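# Move the lever into notch 4 and latch it

## Task

Bring the lever to the notch labelled 4 on the little number plates and leave it there with its latch sunk all the way into that notch; pressing the red bar next to the handle frees the latch so the lever can swing.

## Robot and tools

Robot: one seven-joint arm carrying a five-finger right hand. Joint order, base to hand: waist, shoulder, upper arm roll, elbow, forearm roll, wrist pitch, wrist roll. Contact torque limits in N m: 115, 115, 60.1, 60.1, 36.6, 36.6, 36.6. Reaching one, or 150 N of outside force anywhere on the arm, hand or held part, stops the arm with a fault until clear_fault is called.

Frame: the scene frame has its origin on the table top under the arm base, +z up, and +y to the left when facing along +x. All poses, velocities and targets are reported in it. The hand point sits 0.15 m out from the wrist flange along the fingers and 0.05 m in front of the palm. Its +z runs along straight fingers, +y points out of the palm, +x runs across the palm away from the thumb. Straight fingertips lie about 0.06 to 0.07 m past the point along +z and 0.06 m back along -y. A bracket on the little-finger side of the wrist juts out and can strike things.

A row is 14 numbers, each between -1 and 1, in this order: dx, dy, dz, rx, ry, rz, little, ring, middle, index, thumb_bend, thumb_turn, force_limit, speed. The first six are an offset, not a pose: a shift and a rotation vector measured from the Hand target as it stood when the action began, along scene axes, with the turn taken about the Hand target position. 1.0 equals 0.6 m or 180 degrees. Repeating an offset moves further. Orientation is clipped each step to within 32 degrees of the measured one. The six hand numbers are absolute motor targets: +1 open/straight, -1 closed/curled; for thumb_turn, +1 is beside the palm and -1 opposite the fingers. force_limit maps -1..+1 to roughly 0..10 N at the fingertip (0..15 N for the two thumb motors). speed rises from nearly zero at -1 to full at +0.48 and stays full above. A 0 in a hand slot is a real command, so resend your previous hand numbers to keep a grip or pose. For a gentle close use speed -0.94 or below.

Tools:
- execute_actions(actions, cameras): actions is a list of actions; each action is a table of up to 15 rows, one per 1/30 s step; a short table repeats its final row to fill 15 steps. Every row in an action counts from that action's starting Hand target. An empty list just returns state and images.
- move(target, speed, blend, stop_force, zero, blocking, cameras): target is one 14-number row or a list of up to 15 rows, all offsets from the same current Hand target. speed is the path's top speed in m/s, 0.002 to 2.2 (default 0.25); rotation is capped at twice that in rad/s. blend, in m, rounds corners in a list. stop_force, in N from 3 to 120, ends the path when push against travel rises that much over the last zero; zero=true (default) re-zeroes first, false accumulates. blocking=false returns after about 0.5 s while the move continues; it cannot be combined with stop_force. Omit stop_force when backing off a contact. Paths do not avoid obstacles; faster means harder hits.
- wait(seconds 0 to 10, cameras): lets time pass with the last command held.
- stop(cameras): brakes a running move.
- zoom_image(camera, region): camera is cam_high, cam_low or cam_wrist; region is [x0, y0, x1, y1] in pixels from the top-left, at most 504 by 504.
- show_instructions(): shows the reference images.
- zero_wrist_force(): makes the current wrist reading the new zero.
- clear_fault(cameras): clears a reported torque or force fault; the arm stays still a while after.
- finished_scene(scene): scene is the current scene number, an integer 1 to 3; it ends the scene irreversibly, so the lever must already be latched in the notch the task names without the robot holding it.

Results: end_effector_position (m) and end_effector_quat_wxyz, velocities (m/s, rad/s), the Hand target (the commanded pose after clipping, which later offsets start from), joint positions, joint torques, external joint torque estimates, wrist force and torque along the hand's own axes plus the peak since last shown, and hand_measured, hand_stopped_by (moving, target, force, stalled, fault) and hand_load_n, each in the motor order above. A move adds a line such as done (within 3 mm and 2 degrees), off_target, moving, held or fault, with limits=paced or limits=held. Velocity lines read within noise when the arm is still. The hand often rests short of the Hand target; a following all-zero action asks for it again, otherwise add the missing distance. Cameras: cam_high, cam_low, cam_wrist, each 672x504; the wrist camera is a fisheye.

Avoid: fast contact, slamming the lever into its ends, hard pushes, stressing fingers with big loads or twisting, and faults. To stop pressing, command the target back past the hand. Holding loads or straining at unreachable poses heats motors; a MOTOR HOT line warns, and 80 °C brakes the arm for 30 s or more.

Each tool is called after ">>>" by a JSON object that holds its "name" and its "arguments".

Reference images:

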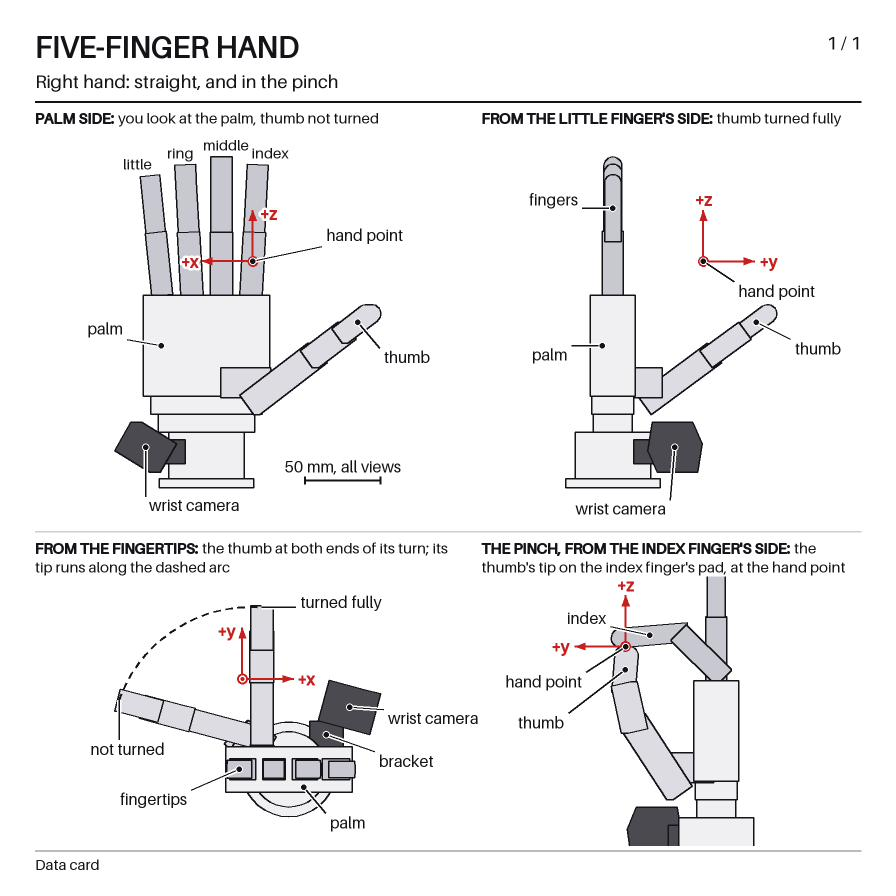

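## Session

>>> {"name": "execute_actions", "arguments": {"actions": []}}

Scene clock: 0.00 s.
end_effector_position=(+0.4546, -0.2745, +0.2768) hand_measured=(+1.000, +1.000, +1.000, +1.000, +1.000, +1.000) hand_load_n=(+0.0, +0.0, +0.0, +0.0, +0.0, -0.5) hand_stopped_by=(target, target, target, target, target, target) hand_force_limit=0.00 hand_speed=-0.80 end_effector_quat_wxyz=(-0.205, +0.747, -0.632, +0.007)
Joint positions: [-1.183 -0.558 0.809 1.778 0.018 0.72 -2.223]
Joint velocities: within noise
Joint torques (N m): no reading
External joint torques (N m): no reading
Motor temperatures (°C): [33 29 37 37 39 42 37]
Wrist force (N): no reading
Wrist torque (N m): no reading
Wrist force, peak (N): no reading
Hand target: +0.4546, -0.2745, +0.2768; -0.205, +0.747, -0.632, +0.007

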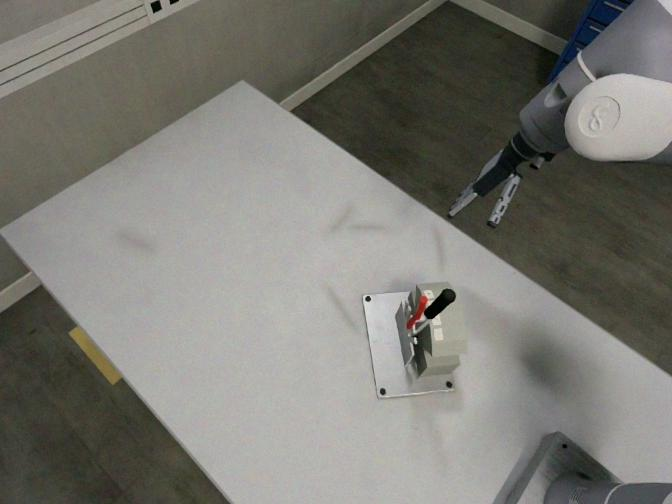

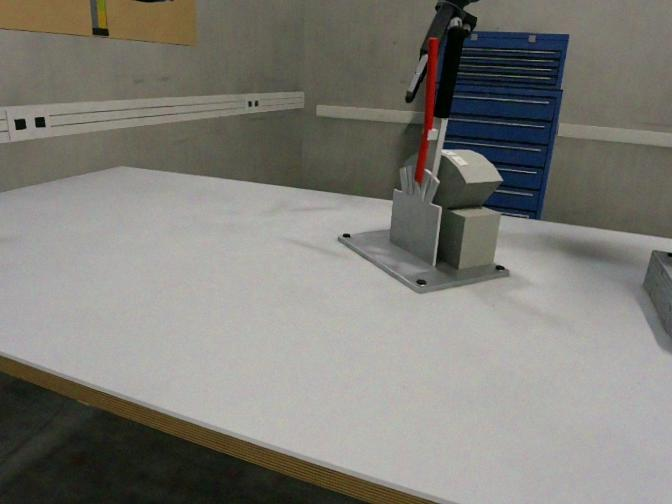

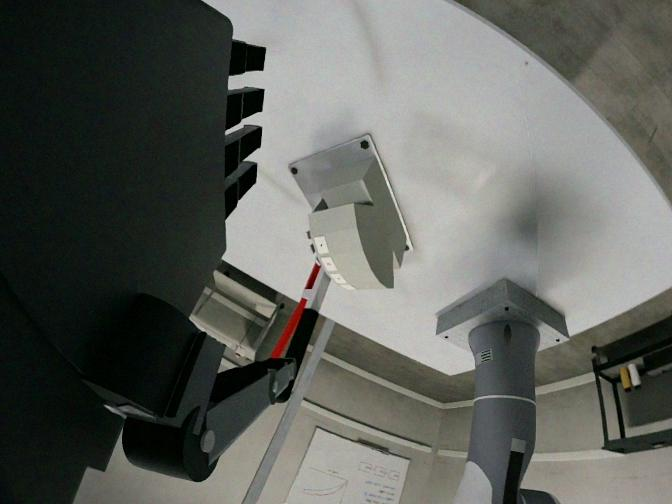

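>>> {"name": "zoom_image", "arguments": {"camera": "cam_high", "region": [350, 270, 490, 410]}}

>>> {"name": "zoom_image", "arguments": {"camera": "cam_low", "region": [330, 20, 530, 300]}}

>>> {"name": "zoom_image", "arguments": {"camera": "cam_wrist", "region": [260, 120, 420, 370]}}

Scaled by 3.600.

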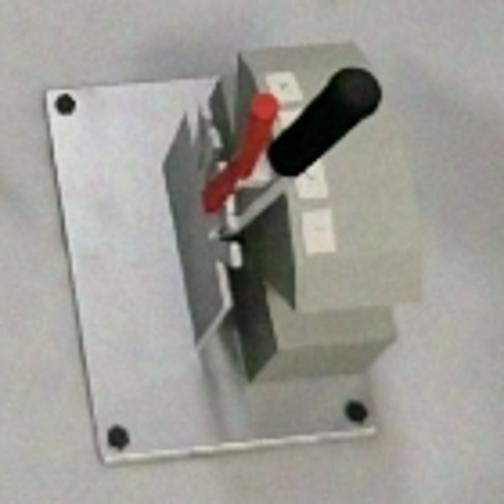

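Scaled by 1.800.

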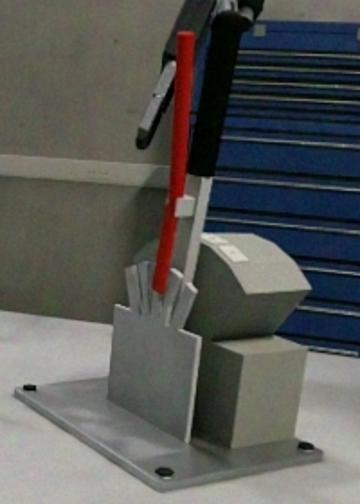

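Scaled by 2.016 from the camera's 672x504 image, which has a finer 960x720 frame.

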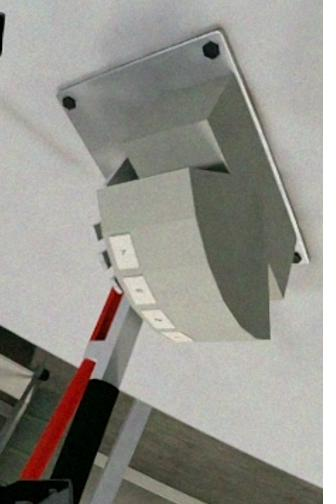

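>>> {"name": "zoom_image", "arguments": {"camera": "cam_wrist", "region": [300, 215, 370, 295]}}

>>> {"name": "zoom_image", "arguments": {"camera": "cam_high", "region": [400, 280, 460, 350]}}

>>> {"name": "zoom_image", "arguments": {"camera": "cam_low", "region": [385, 130, 465, 200]}}

Scaled by 6.300 from the camera's 672x504 image, which has a finer 960x720 frame.

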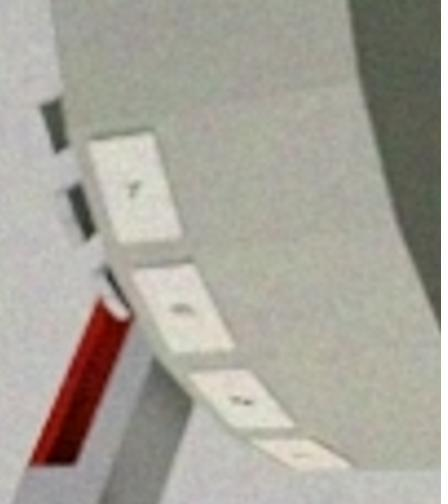

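Scaled by 7.200.

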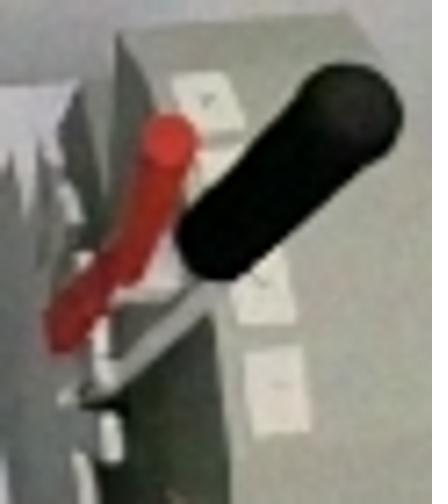

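Scaled by 6.300.

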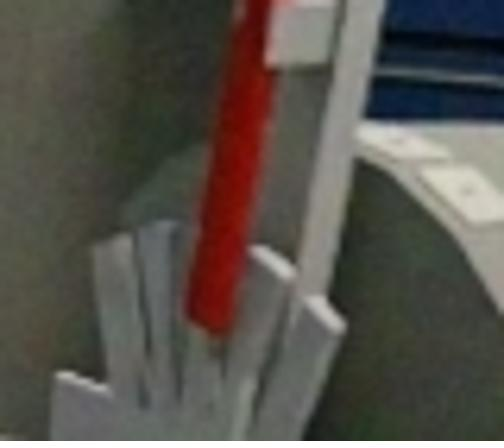

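>>> {"name": "move", "arguments": {"target": [0.134,0.266,0.039,0.363,-0.013,-0.182,1,1,1,1,1,-1,0,0]}}

Scene clock: 15.43 s.
end_effector_position=(+0.5350, -0.1147, +0.3002) hand_measured=(+1.000, +1.000, +1.000, +1.000, +1.000, -1.000) hand_load_n=(+0.0, +0.0, +0.0, +0.0, +0.0, +0.0) hand_stopped_by=(target, target, target, target, target, target) hand_force_limit=0.00 hand_speed=0.00 end_effector_quat_wxyz=(+0.573, -0.322, +0.707, +0.262)
Joint positions: [-1.381 -1.034 1.031 1.709 0.764 0.733 -2.1]
Joint velocities: within noise
Joint torques (N m): [0.02 42.19 24.48 -13.25 0.56 -0.2 -0.3]
External joint torques (N m): [-0.07 0.7 -0.37 -0.45 -0.9 0.11 0.33]
Motor temperatures (°C): [33 30 37 38 39 42 37]
Wrist force (N): [-2.2 0.5 2.5]
Wrist torque (N m): [-0.29 0.02 -0.13]
Wrist force, peak (N): [-1.7 1.3 3.3]
Hand target: +0.5350, -0.1149, +0.3002; +0.573, -0.322, +0.707, +0.262
Off the commanded pose: 0.000 m, 0 deg.
move: done
camera_calibration:
cam_wrist: T_world_to_cam=[[-0.773746, 0.595057, -0.217312, 0.546373], [-0.397943, -0.189644, 0.897595, -0.0919835], [0.492908, 0.780988, 0.383535, -0.176979], [0, 0, 0, 1]] pos_world=[0.473384, -0.204348, 0.269175]

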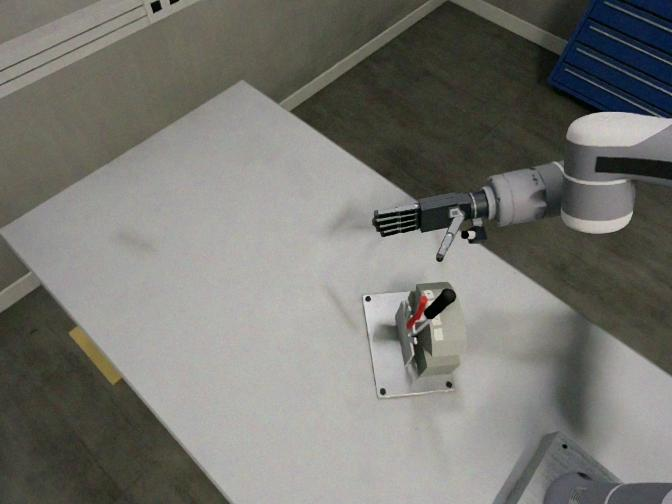

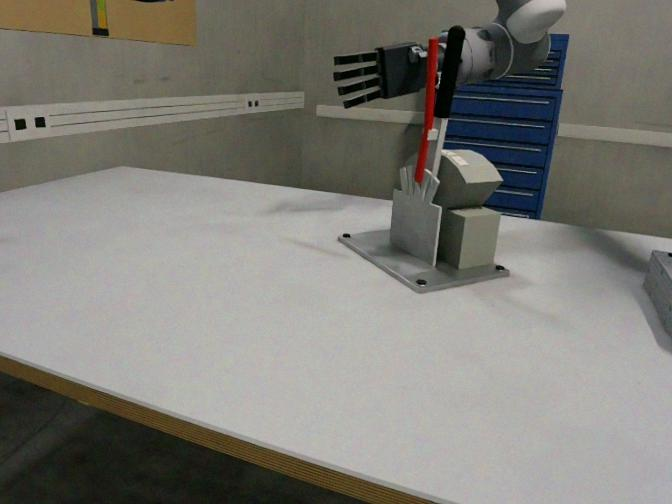

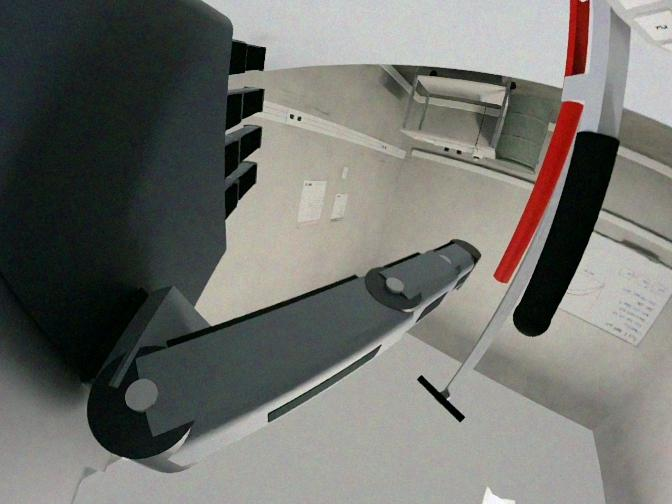

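>>> {"name": "move", "arguments": {"target": [-0.205,0.145,-0.02,0,0,0,1,1,1,1,1,-1,0,0], "speed": 0.1, "stop_force": 8}}

>>> {"name": "zoom_image", "arguments": {"camera": "cam_high", "region": [370, 230, 510, 360]}}

>>> {"name": "zoom_image", "arguments": {"camera": "cam_low", "region": [350, 0, 550, 200]}}

Scene clock: 22.17 s.
end_effector_position=(+0.4119, -0.0278, +0.2882) hand_measured=(+1.000, +1.000, +1.000, +1.000, +1.000, -1.000) hand_load_n=(+0.0, +0.0, +0.0, +0.0, +0.0, -0.5) hand_stopped_by=(target, target, target, target, target, target) hand_force_limit=0.00 hand_speed=0.00 end_effector_quat_wxyz=(+0.573, -0.322, +0.707, +0.262)
Joint positions: [-1.603 -0.934 1.105 2.077 0.89 0.808 -2.306]
Joint velocities: within noise
Joint torques (N m): [0.03 30.97 21.04 -10.18 0.96 -0.53 -0.23]
External joint torques (N m): [-0.02 0.08 -0.32 -0.26 -0.75 0.16 0.26]
Motor temperatures (°C): [33 30 37 38 39 42 37]
Wrist force (N): [-1.9 0.6 2.5]
Wrist torque (N m): [-0.26 -0.02 -0.10]
Wrist force, peak (N): [-1.7 2.7 2.5]
Hand target: +0.4120, -0.0279, +0.2882; +0.573, -0.322, +0.707, +0.262
Off the commanded pose: 0.000 m, 0 deg.
move: done
camera_calibration:
cam_wrist: T_world_to_cam=[[-0.773672, 0.594993, -0.217751, 0.396944], [-0.398184, -0.189277, 0.897565, -0.113602], [0.49283, 0.781126, 0.383355, -0.1794], [0, 0, 0, 1]] pos_world=[0.350284, -0.117547, 0.257174]

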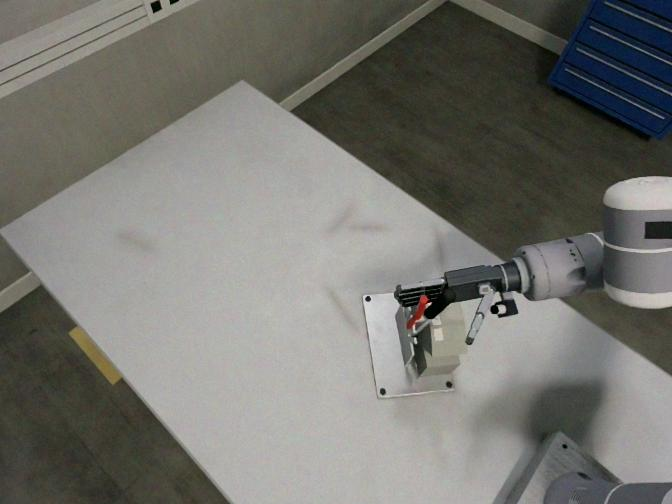

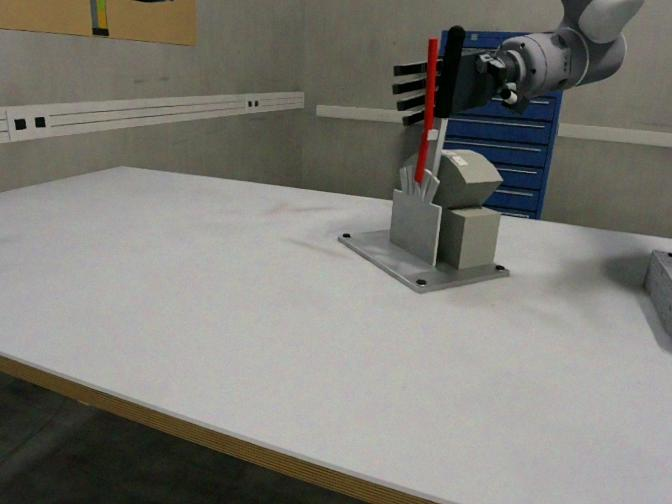

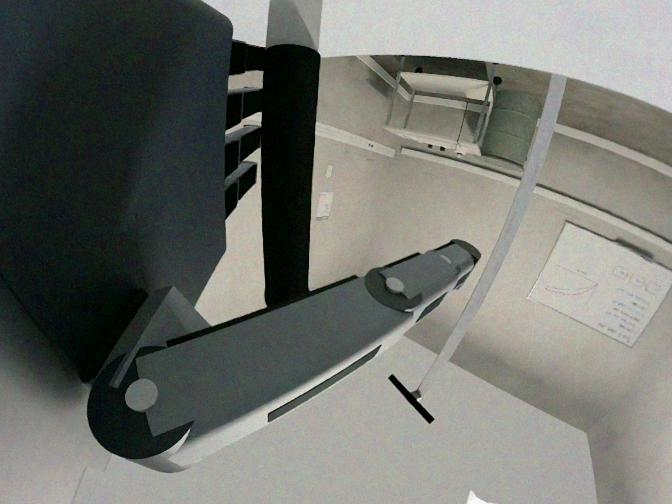

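Scaled by 3.600.

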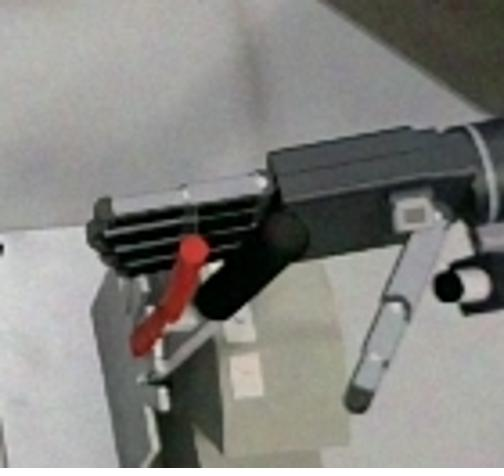

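Scaled by 2.520.

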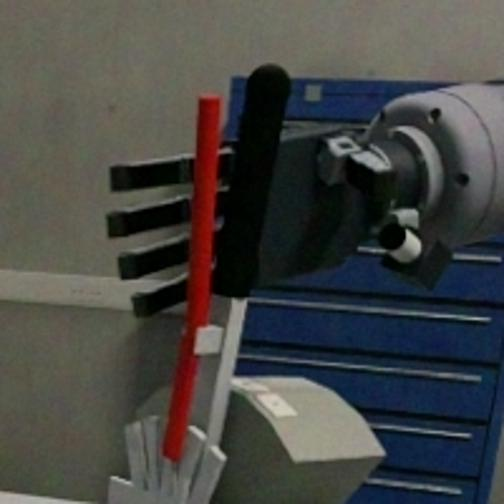

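>>> {"name": "move", "arguments": {"target": [0,0,0,0,0,0,1,1,1,1,-0.3,-1,-0.5,-0.7], "cameras": []}}

>>> {"name": "move", "arguments": {"target": [0,0,0,0,0,0,-0.3,-0.3,-0.3,-0.3,-0.3,-1,-0.5,-0.7]}}

>>> {"name": "zoom_image", "arguments": {"camera": "cam_high", "region": [370, 230, 510, 360]}}

>>> {"name": "zoom_image", "arguments": {"camera": "cam_low", "region": [350, 0, 550, 200]}}

Scene clock: 26.63 s.
end_effector_position=(+0.4118, -0.0276, +0.2882) hand_measured=(+1.000, +1.000, +1.000, +1.000, -0.124, -1.000) hand_load_n=(-0.5, +0.0, +0.0, +0.0, +5.0, +0.0) hand_stopped_by=(target, target, target, target, force, target) hand_force_limit=-0.50 hand_speed=-0.70 end_effector_quat_wxyz=(+0.573, -0.322, +0.707, +0.262)
Joint positions: [-1.603 -0.934 1.105 2.077 0.89 0.808 -2.306]
Joint velocities: within noise
Joint torques (N m): [-0.39 30.93 20.75 -12.48 0.96 0.12 -0.1]
External joint torques (N m): [0.39 0.11 -0.03 2.04 -0.75 -0.49 0.12]
Motor temperatures (°C): [33 30 37 38 39 42 37]
Wrist force (N): [-2.6 4.1 1.5]
Wrist torque (N m): [-0.25 -0.02 -0.08]
Wrist force, peak (N): [-2.1 4.9 1.7]
Hand target: +0.4120, -0.0279, +0.2882; +0.573, -0.322, +0.707, +0.262
Off the commanded pose: 0.000 m, 0 deg.
move: done
No camera images: "cameras" was empty.

Scene clock: 27.53 s.
end_effector_position=(+0.4122, -0.0280, +0.2883) hand_measured=(+0.672, +0.616, +0.560, +0.478, -0.122, -1.000) hand_load_n=(+3.0, +3.5, +0.0, +6.5, +9.5, -0.5) hand_stopped_by=(force, force, force, force, force, target) hand_force_limit=-0.50 hand_speed=-0.70 end_effector_quat_wxyz=(+0.573, -0.322, +0.707, +0.262)
Joint positions: [-1.602 -0.934 1.105 2.076 0.89 0.808 -2.306]
Joint velocities: within noise
Joint torques (N m): [-1.51 31.39 20.3 -8.75 0.22 -1.57 0.01]
External joint torques (N m): [1.52 -0.34 0.42 -1.7 -0.01 1.2 0.02]
Motor temperatures (°C): [33 30 37 38 39 42 37]
Wrist force (N): [0.3 -4.3 12.4]
Wrist torque (N m): [-0.20 -0.35 -0.31]
Wrist force, peak (N): [0.9 -5.9 13.5]
Hand target: +0.4120, -0.0279, +0.2882; +0.573, -0.322, +0.707, +0.262
Off the commanded pose: 0.000 m, 0 deg.
move: done
camera_calibration:
cam_wrist: T_world_to_cam=[[-0.773413, 0.595221, -0.218049, 0.39727], [-0.398431, -0.188915, 0.897532, -0.113452], [0.493037, 0.78104, 0.383263, -0.179567], [0, 0, 0, 1]] pos_world=[0.350584, -0.117647, 0.257273]

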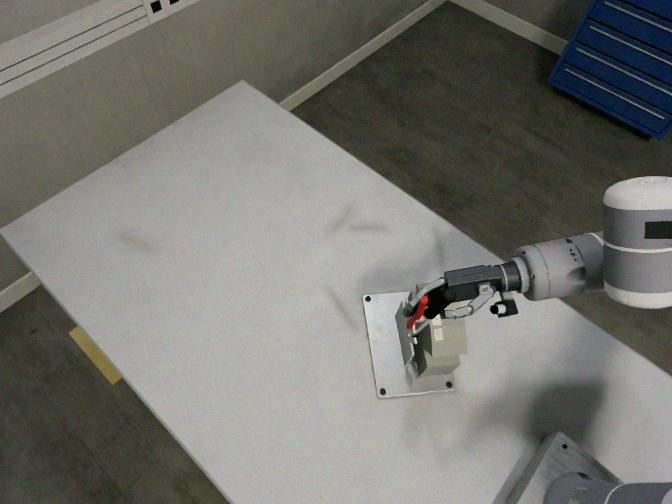

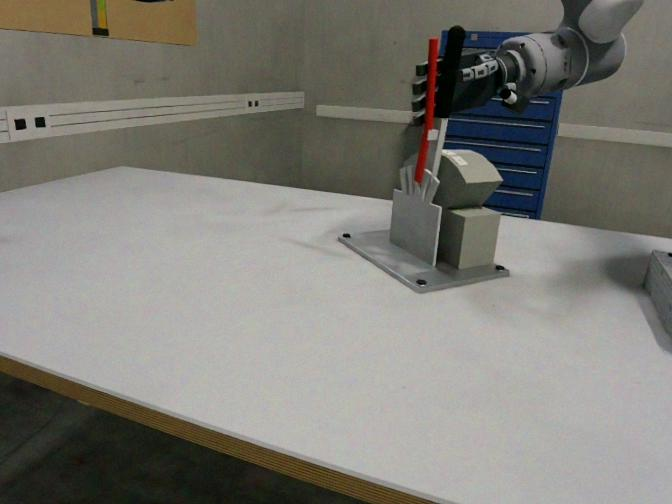

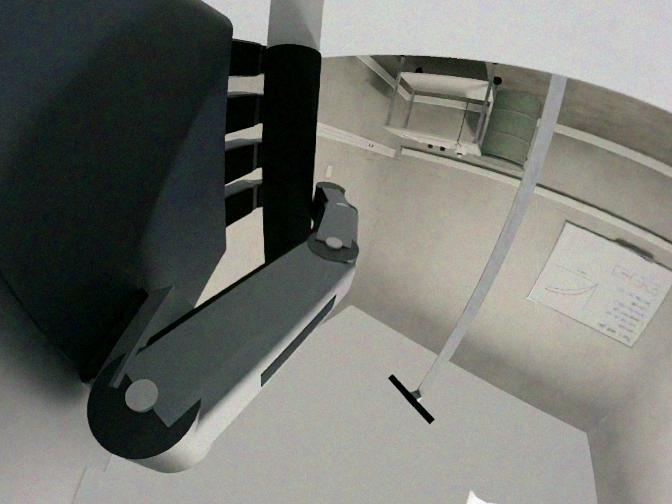

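Scaled by 3.600.

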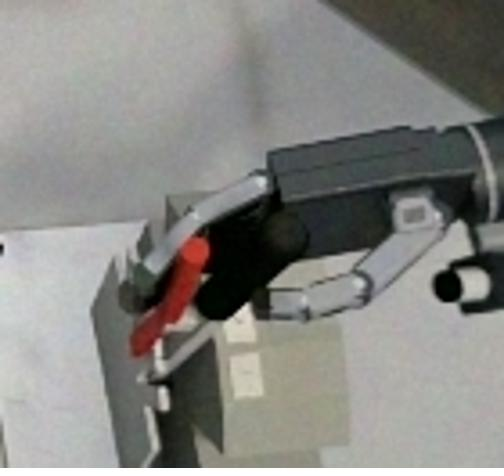

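Scaled by 2.520.

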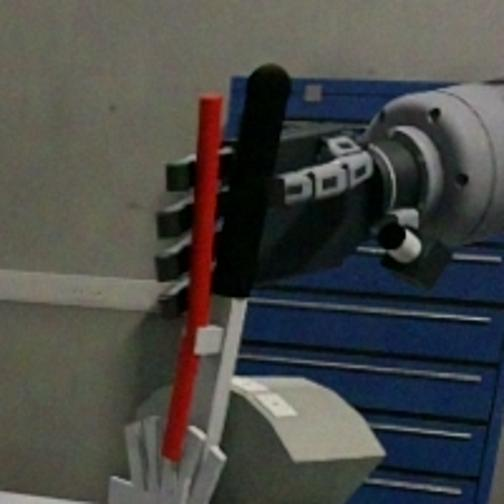

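>>> {"name": "move", "arguments": {"target": [0,0,0,0,0,0,-0.6,-0.6,-0.6,-0.6,-0.3,-1,0.5,-0.7]}}

>>> {"name": "zoom_image", "arguments": {"camera": "cam_high", "region": [370, 230, 510, 360]}}

>>> {"name": "zoom_image", "arguments": {"camera": "cam_low", "region": [350, 0, 550, 200]}}

Scene clock: 29.33 s.
end_effector_position=(+0.4124, -0.0281, +0.2882) hand_measured=(+0.624, +0.566, +0.482, +0.400, -0.118, -1.000) hand_load_n=(+7.5, +5.0, +7.0, +8.5, +28.0, -2.0) hand_stopped_by=(force, force, force, force, force, target) hand_force_limit=0.50 hand_speed=-0.70 end_effector_quat_wxyz=(+0.573, -0.322, +0.707, +0.261)
Joint positions: [-1.602 -0.934 1.105 2.076 0.89 0.809 -2.306]
Joint velocities: within noise
Joint torques (N m): [-3.37 32.13 20.3 -8.32 0.05 -2.6 0.56]
External joint torques (N m): [3.38 -1.07 0.42 -2.13 0.16 2.22 -0.53]
Motor temperatures (°C): [33 30 38 38 39 42 37]
Wrist force (N): [5.1 -7.1 22.1]
Wrist torque (N m): [0.10 -0.80 -0.64]
Wrist force, peak (N): [7.0 -9.5 24.8]
Hand target: +0.4120, -0.0279, +0.2882; +0.573, -0.322, +0.707, +0.262
Off the commanded pose: 0.000 m, 0 deg.
move: done
camera_calibration:
cam_wrist: T_world_to_cam=[[-0.773234, 0.595321, -0.218408, 0.397426], [-0.39857, -0.188384, 0.897582, -0.113242], [0.493205, 0.781092, 0.382942, -0.179471], [0, 0, 0, 1]] pos_world=[0.350684, -0.117745, 0.257172]

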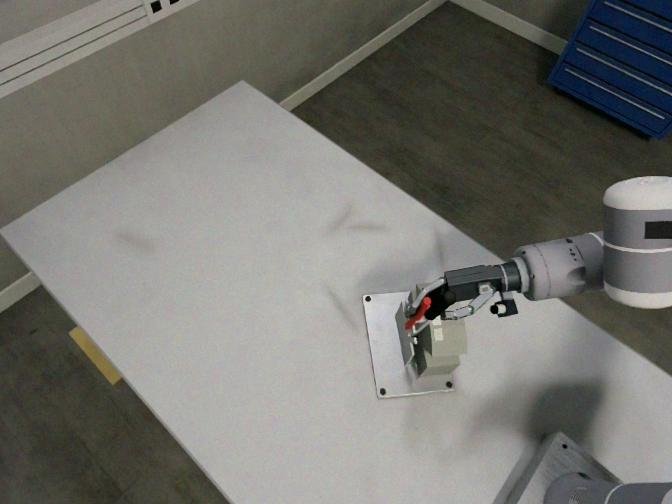

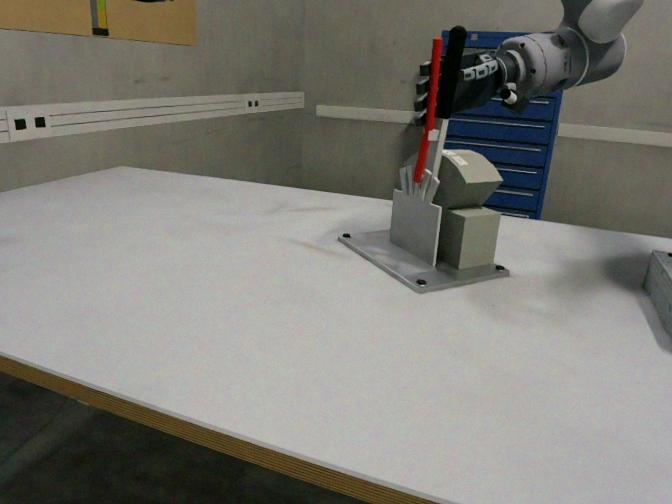

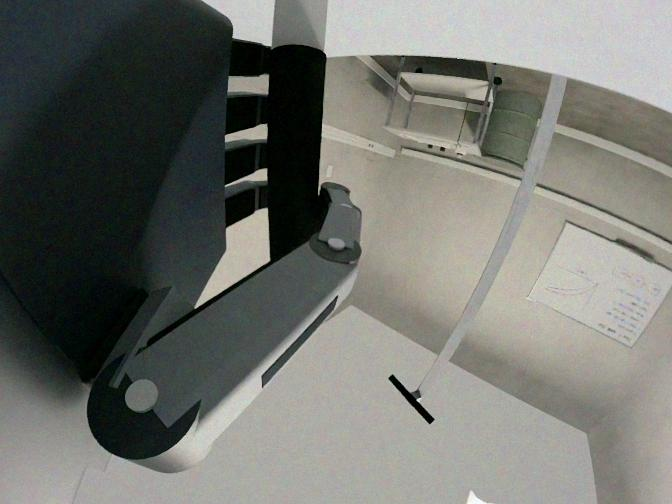

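Scaled by 3.600.

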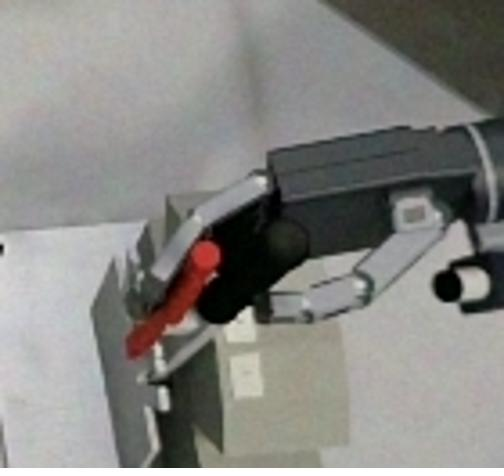

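Scaled by 2.520.

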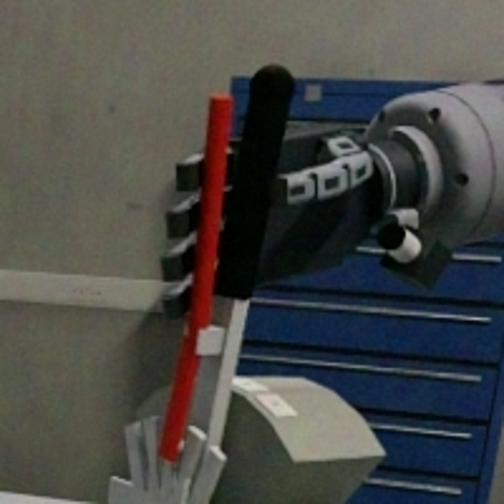

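>>> {"name": "move", "arguments": {"target": [0,0,0,0,0,0,0.75,0.75,-0.62,-0.62,-0.3,-1,0.8,-0.7]}}

>>> {"name": "zoom_image", "arguments": {"camera": "cam_high", "region": [370, 230, 510, 360]}}

>>> {"name": "zoom_image", "arguments": {"camera": "cam_low", "region": [350, 0, 550, 200]}}

Scene clock: 31.10 s.
end_effector_position=(+0.4123, -0.0281, +0.2882) hand_measured=(+0.750, +0.750, +0.460, +0.382, -0.116, -1.000) hand_load_n=(+0.0, +0.0, +13.0, +11.5, +31.0, -2.0) hand_stopped_by=(target, target, force, force, force, target) hand_force_limit=0.80 hand_speed=-0.70 end_effector_quat_wxyz=(+0.573, -0.322, +0.707, +0.261)
Joint positions: [-1.602 -0.934 1.105 2.076 0.89 0.809 -2.306]
Joint velocities: within noise
Joint torques (N m): [-1.92 31.52 21.45 -8.63 0.28 -2.75 0.15]
External joint torques (N m): [1.92 -0.46 -0.72 -1.82 -0.07 2.38 -0.12]
Motor temperatures (°C): [33 30 38 38 39 42 37]
Wrist force (N): [4.5 -4.8 16.4]
Wrist torque (N m): [0.39 -0.17 -0.27]
Wrist force, peak (N): [6.3 -7.1 22.4]
Hand target: +0.4120, -0.0279, +0.2882; +0.573, -0.322, +0.707, +0.262
Off the commanded pose: 0.000 m, 0 deg.
move: done
camera_calibration:
cam_wrist: T_world_to_cam=[[-0.773178, 0.595453, -0.218246, 0.397381], [-0.39842, -0.188324, 0.897661, -0.113308], [0.493414, 0.781006, 0.382848, -0.179531], [0, 0, 0, 1]] pos_world=[0.350685, -0.117745, 0.257172]

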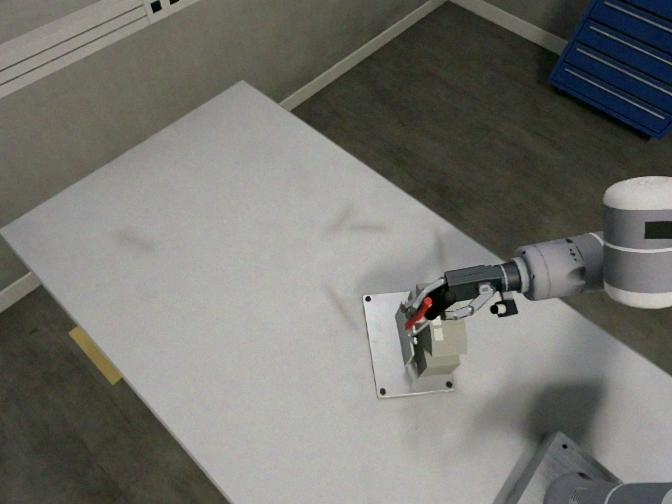

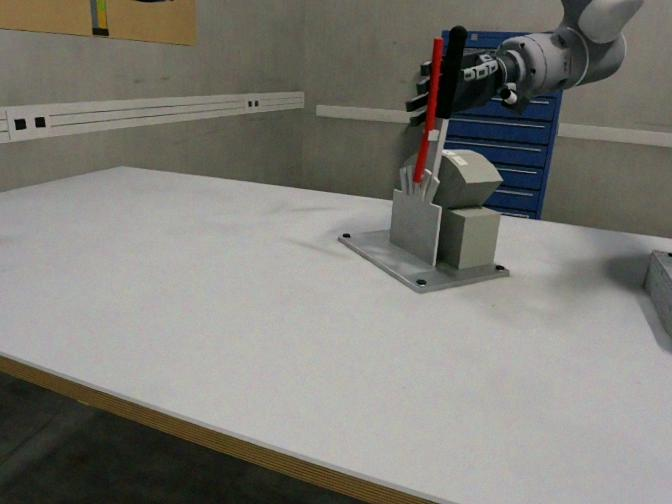

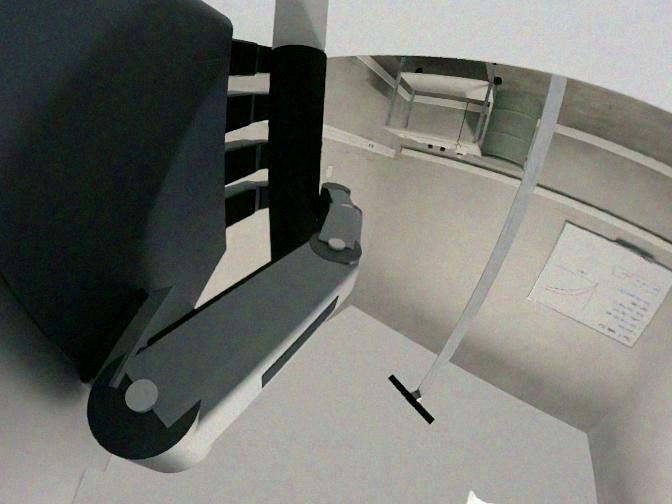

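Scaled by 3.600.

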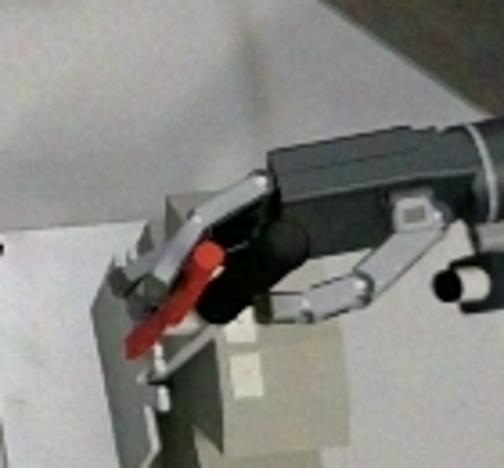

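Scaled by 2.520.

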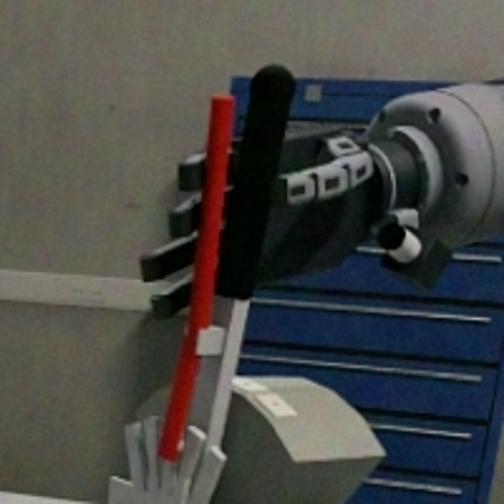

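>>> {"name": "move", "arguments": {"target": [0.0211,-0.0183,0,0.0146,0.0168,0,0.75,0.75,-0.62,-0.62,-0.3,-1,0.8,-0.7], "speed": 0.04, "stop_force": 15}}

>>> {"name": "zoom_image", "arguments": {"camera": "cam_high", "region": [370, 230, 510, 360]}}

>>> {"name": "zoom_image", "arguments": {"camera": "cam_low", "region": [350, 0, 550, 200]}}

Scene clock: 33.23 s.
end_effector_position=(+0.4179, -0.0321, +0.2890) hand_measured=(+0.750, +0.750, +0.460, +0.382, -0.116, -1.000) hand_load_n=(+0.0, +0.0, +8.0, +7.5, +36.5, +0.0) hand_stopped_by=(target, target, force, force, force, target) hand_force_limit=0.80 hand_speed=-0.70 end_effector_quat_wxyz=(+0.567, -0.313, +0.710, +0.275)
Joint positions: [-1.584 -0.938 1.09 2.055 0.883 0.791 -2.265]
Joint velocities: within noise
Joint torques (N m): [-0.54 31.32 16.17 -14.25 -0.42 2.88 -0.18]
External joint torques (N m): [0.54 0.49 4.71 3.66 0.64 -3.26 0.21]
Motor temperatures (°C): [33 30 38 38 39 42 37]
Wrist force (N): [-12.8 10.8 -2.7]
Wrist torque (N m): [0.28 -0.34 -0.54]
Wrist force, peak (N): [4.7 -4.9 16.5]
Hand target: +0.4182, -0.0333, +0.2882; +0.567, -0.312, +0.711, +0.274 (not the last commanded pose)
Off the commanded pose: 0.010 m, 2 deg.
move: contact
camera_calibration:
cam_wrist: T_world_to_cam=[[-0.779978, 0.598284, -0.183549, 0.397052], [-0.375021, -0.212051, 0.902438, -0.124471], [0.500992, 0.772716, 0.389764, -0.184863], [0, 0, 0, 1]] pos_world=[0.355628, -0.121097, 0.257258]

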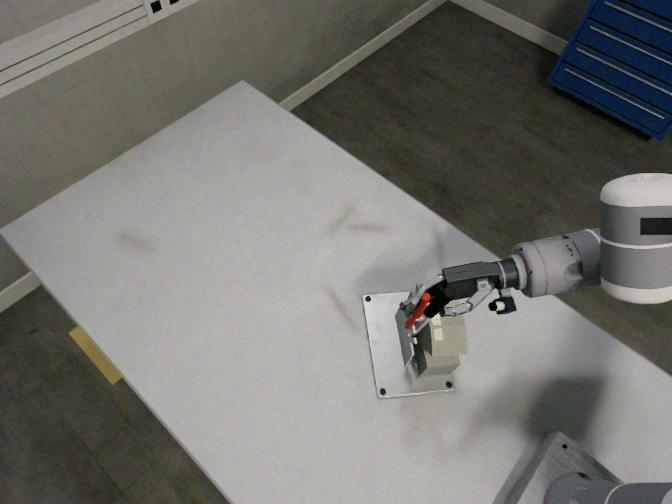

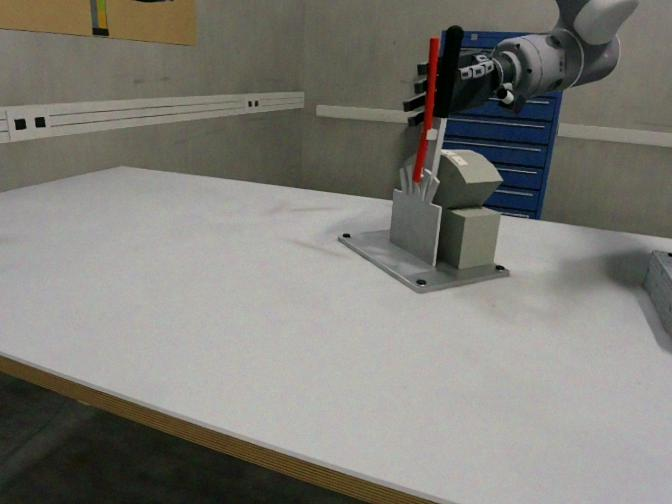

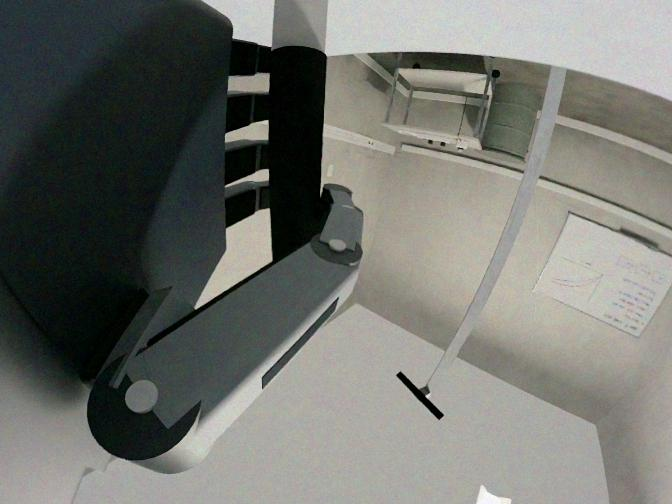

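Scaled by 3.600.

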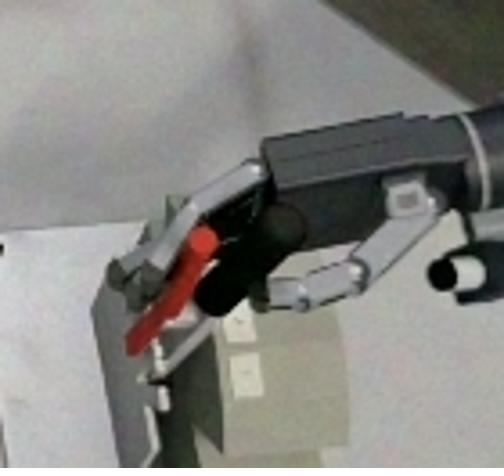

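Scaled by 2.520.

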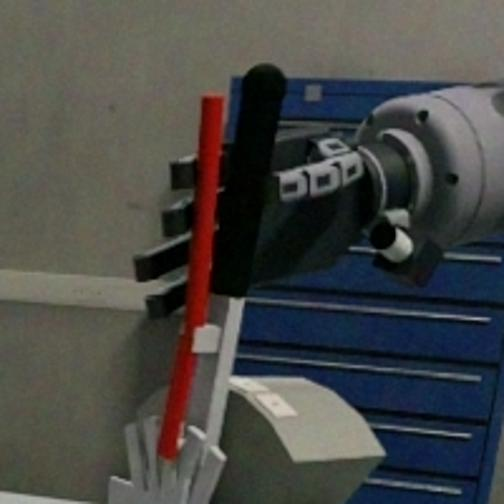

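>>> {"name": "zoom_image", "arguments": {"camera": "cam_low", "region": [385, 130, 465, 200]}}

>>> {"name": "zoom_image", "arguments": {"camera": "cam_high", "region": [390, 280, 450, 350]}}

Scaled by 6.300.

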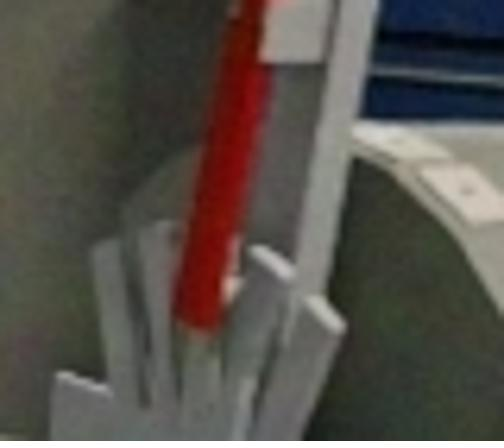

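Scaled by 7.200.

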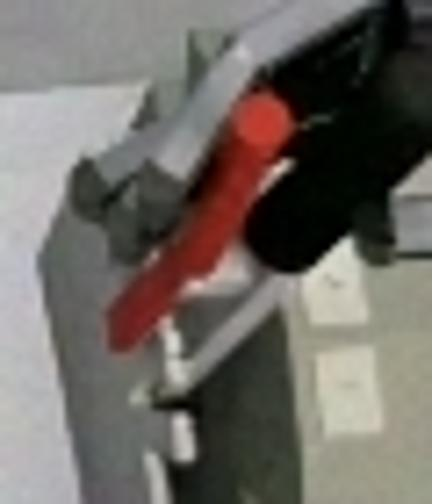

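>>> {"name": "move", "arguments": {"target": [-0.012,0.0105,0,-0.008,-0.009,0,0.75,0.75,-0.62,-0.62,-0.3,-1,0.8,-0.7], "speed": 0.04, "cameras": []}}

>>> {"name": "move", "arguments": {"target": [0,0,0,0,0,0,0.75,-0.65,-0.7,-0.7,-0.3,-1,1,-0.7]}}

>>> {"name": "zoom_image", "arguments": {"camera": "cam_low", "region": [385, 10, 485, 200]}}

>>> {"name": "zoom_image", "arguments": {"camera": "cam_high", "region": [390, 280, 460, 350]}}

Scene clock: 36.27 s.
end_effector_position=(+0.4116, -0.0275, +0.2880) hand_measured=(+0.750, +0.750, +0.460, +0.382, -0.116, -1.000) hand_load_n=(+0.0, +0.0, +15.5, +13.0, +27.0, -2.5) hand_stopped_by=(target, target, force, force, force, target) hand_force_limit=0.80 hand_speed=-0.70 end_effector_quat_wxyz=(+0.573, -0.323, +0.707, +0.260)
Joint positions: [-1.603 -0.93 1.104 2.078 0.895 0.808 -2.312]
Joint velocities: within noise
Joint torques (N m): [-2.91 32.1 21.46 -6.28 0.12 -3.97 0.11]
External joint torques (N m): [2.91 -1.14 -0.83 -4.21 0.09 3.6 -0.08]
Motor temperatures (°C): [33 30 38 38 39 42 37]
Wrist force (N): [6.5 -10.7 23.8]
Wrist torque (N m): [-0.24 -0.23 -0.25]
Wrist force, peak (N): [7.4 -10.5 24.0]
Hand target: +0.4110, -0.0270, +0.2882; +0.573, -0.323, +0.707, +0.260
Off the commanded pose: 0.001 m, 0 deg.
move: done
No camera images: "cameras" was empty.

Scene clock: 36.80 s.
end_effector_position=(+0.4117, -0.0276, +0.2881) hand_measured=(+0.750, +0.540, +0.460, +0.382, -0.116, -1.000) hand_load_n=(+0.0, +14.5, +12.5, +11.0, +29.0, -3.0) hand_stopped_by=(target, force, force, force, force, target) hand_force_limit=1.00 hand_speed=-0.70 end_effector_quat_wxyz=(+0.573, -0.323, +0.707, +0.259)
Joint positions: [-1.603 -0.931 1.105 2.078 0.895 0.809 -2.312]
Joint velocities: within noise
Joint torques (N m): [-4.47 32.48 20.94 -5.26 -0.09 -4.79 0.55]
External joint torques (N m): [4.47 -1.51 -0.31 -5.23 0.31 4.41 -0.52]
Motor temperatures (°C): [33 30 38 38 39 42 37]
Wrist force (N): [9.9 -14.5 32.2]
Wrist torque (N m): [-1.33 -0.63 -0.63]
Wrist force, peak (N): [9.4 -15.2 33.0]
Hand target: +0.4110, -0.0270, +0.2882; +0.573, -0.323, +0.707, +0.260
Off the commanded pose: 0.001 m, 0 deg.
move: done
camera_calibration:
cam_wrist: T_world_to_cam=[[-0.772006, 0.595584, -0.222005, 0.397187], [-0.400688, -0.184883, 0.897367, -0.112318], [0.493412, 0.781728, 0.381374, -0.179073], [0, 0, 0, 1]] pos_world=[0.349983, -0.117337, 0.257262]

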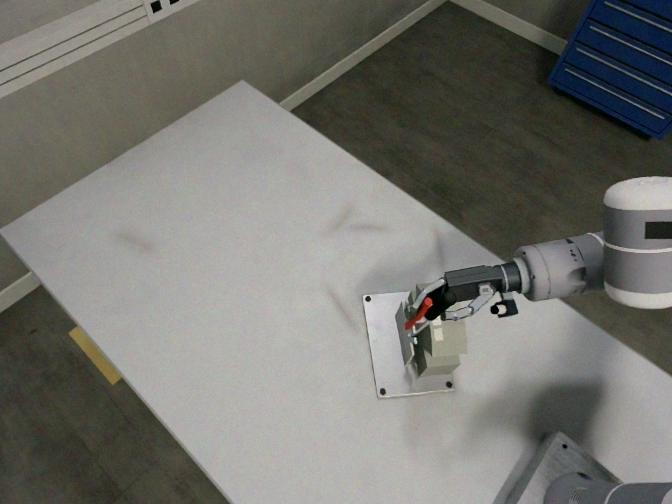

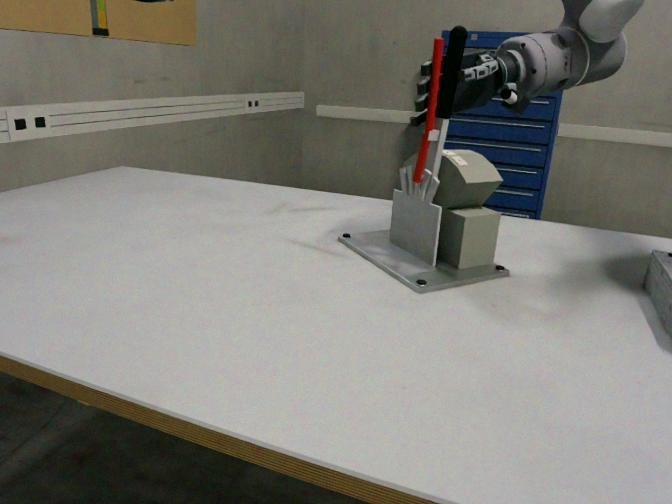

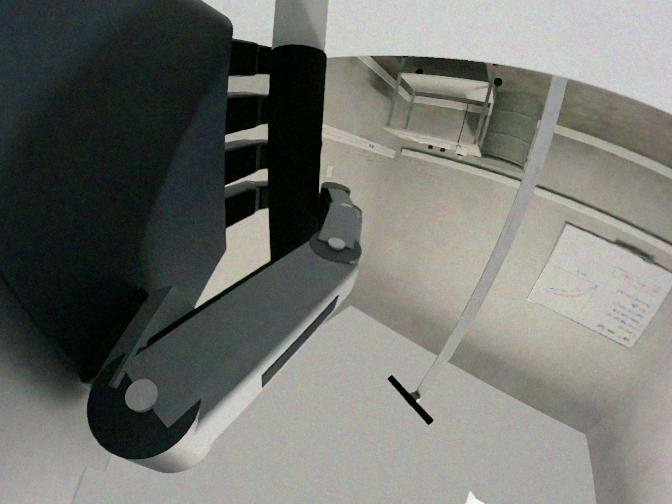

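Scaled by 2.653.

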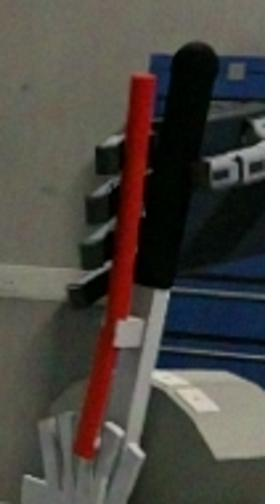

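Scaled by 7.200.

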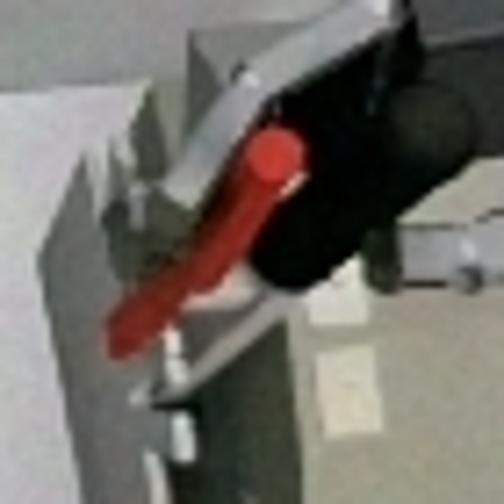

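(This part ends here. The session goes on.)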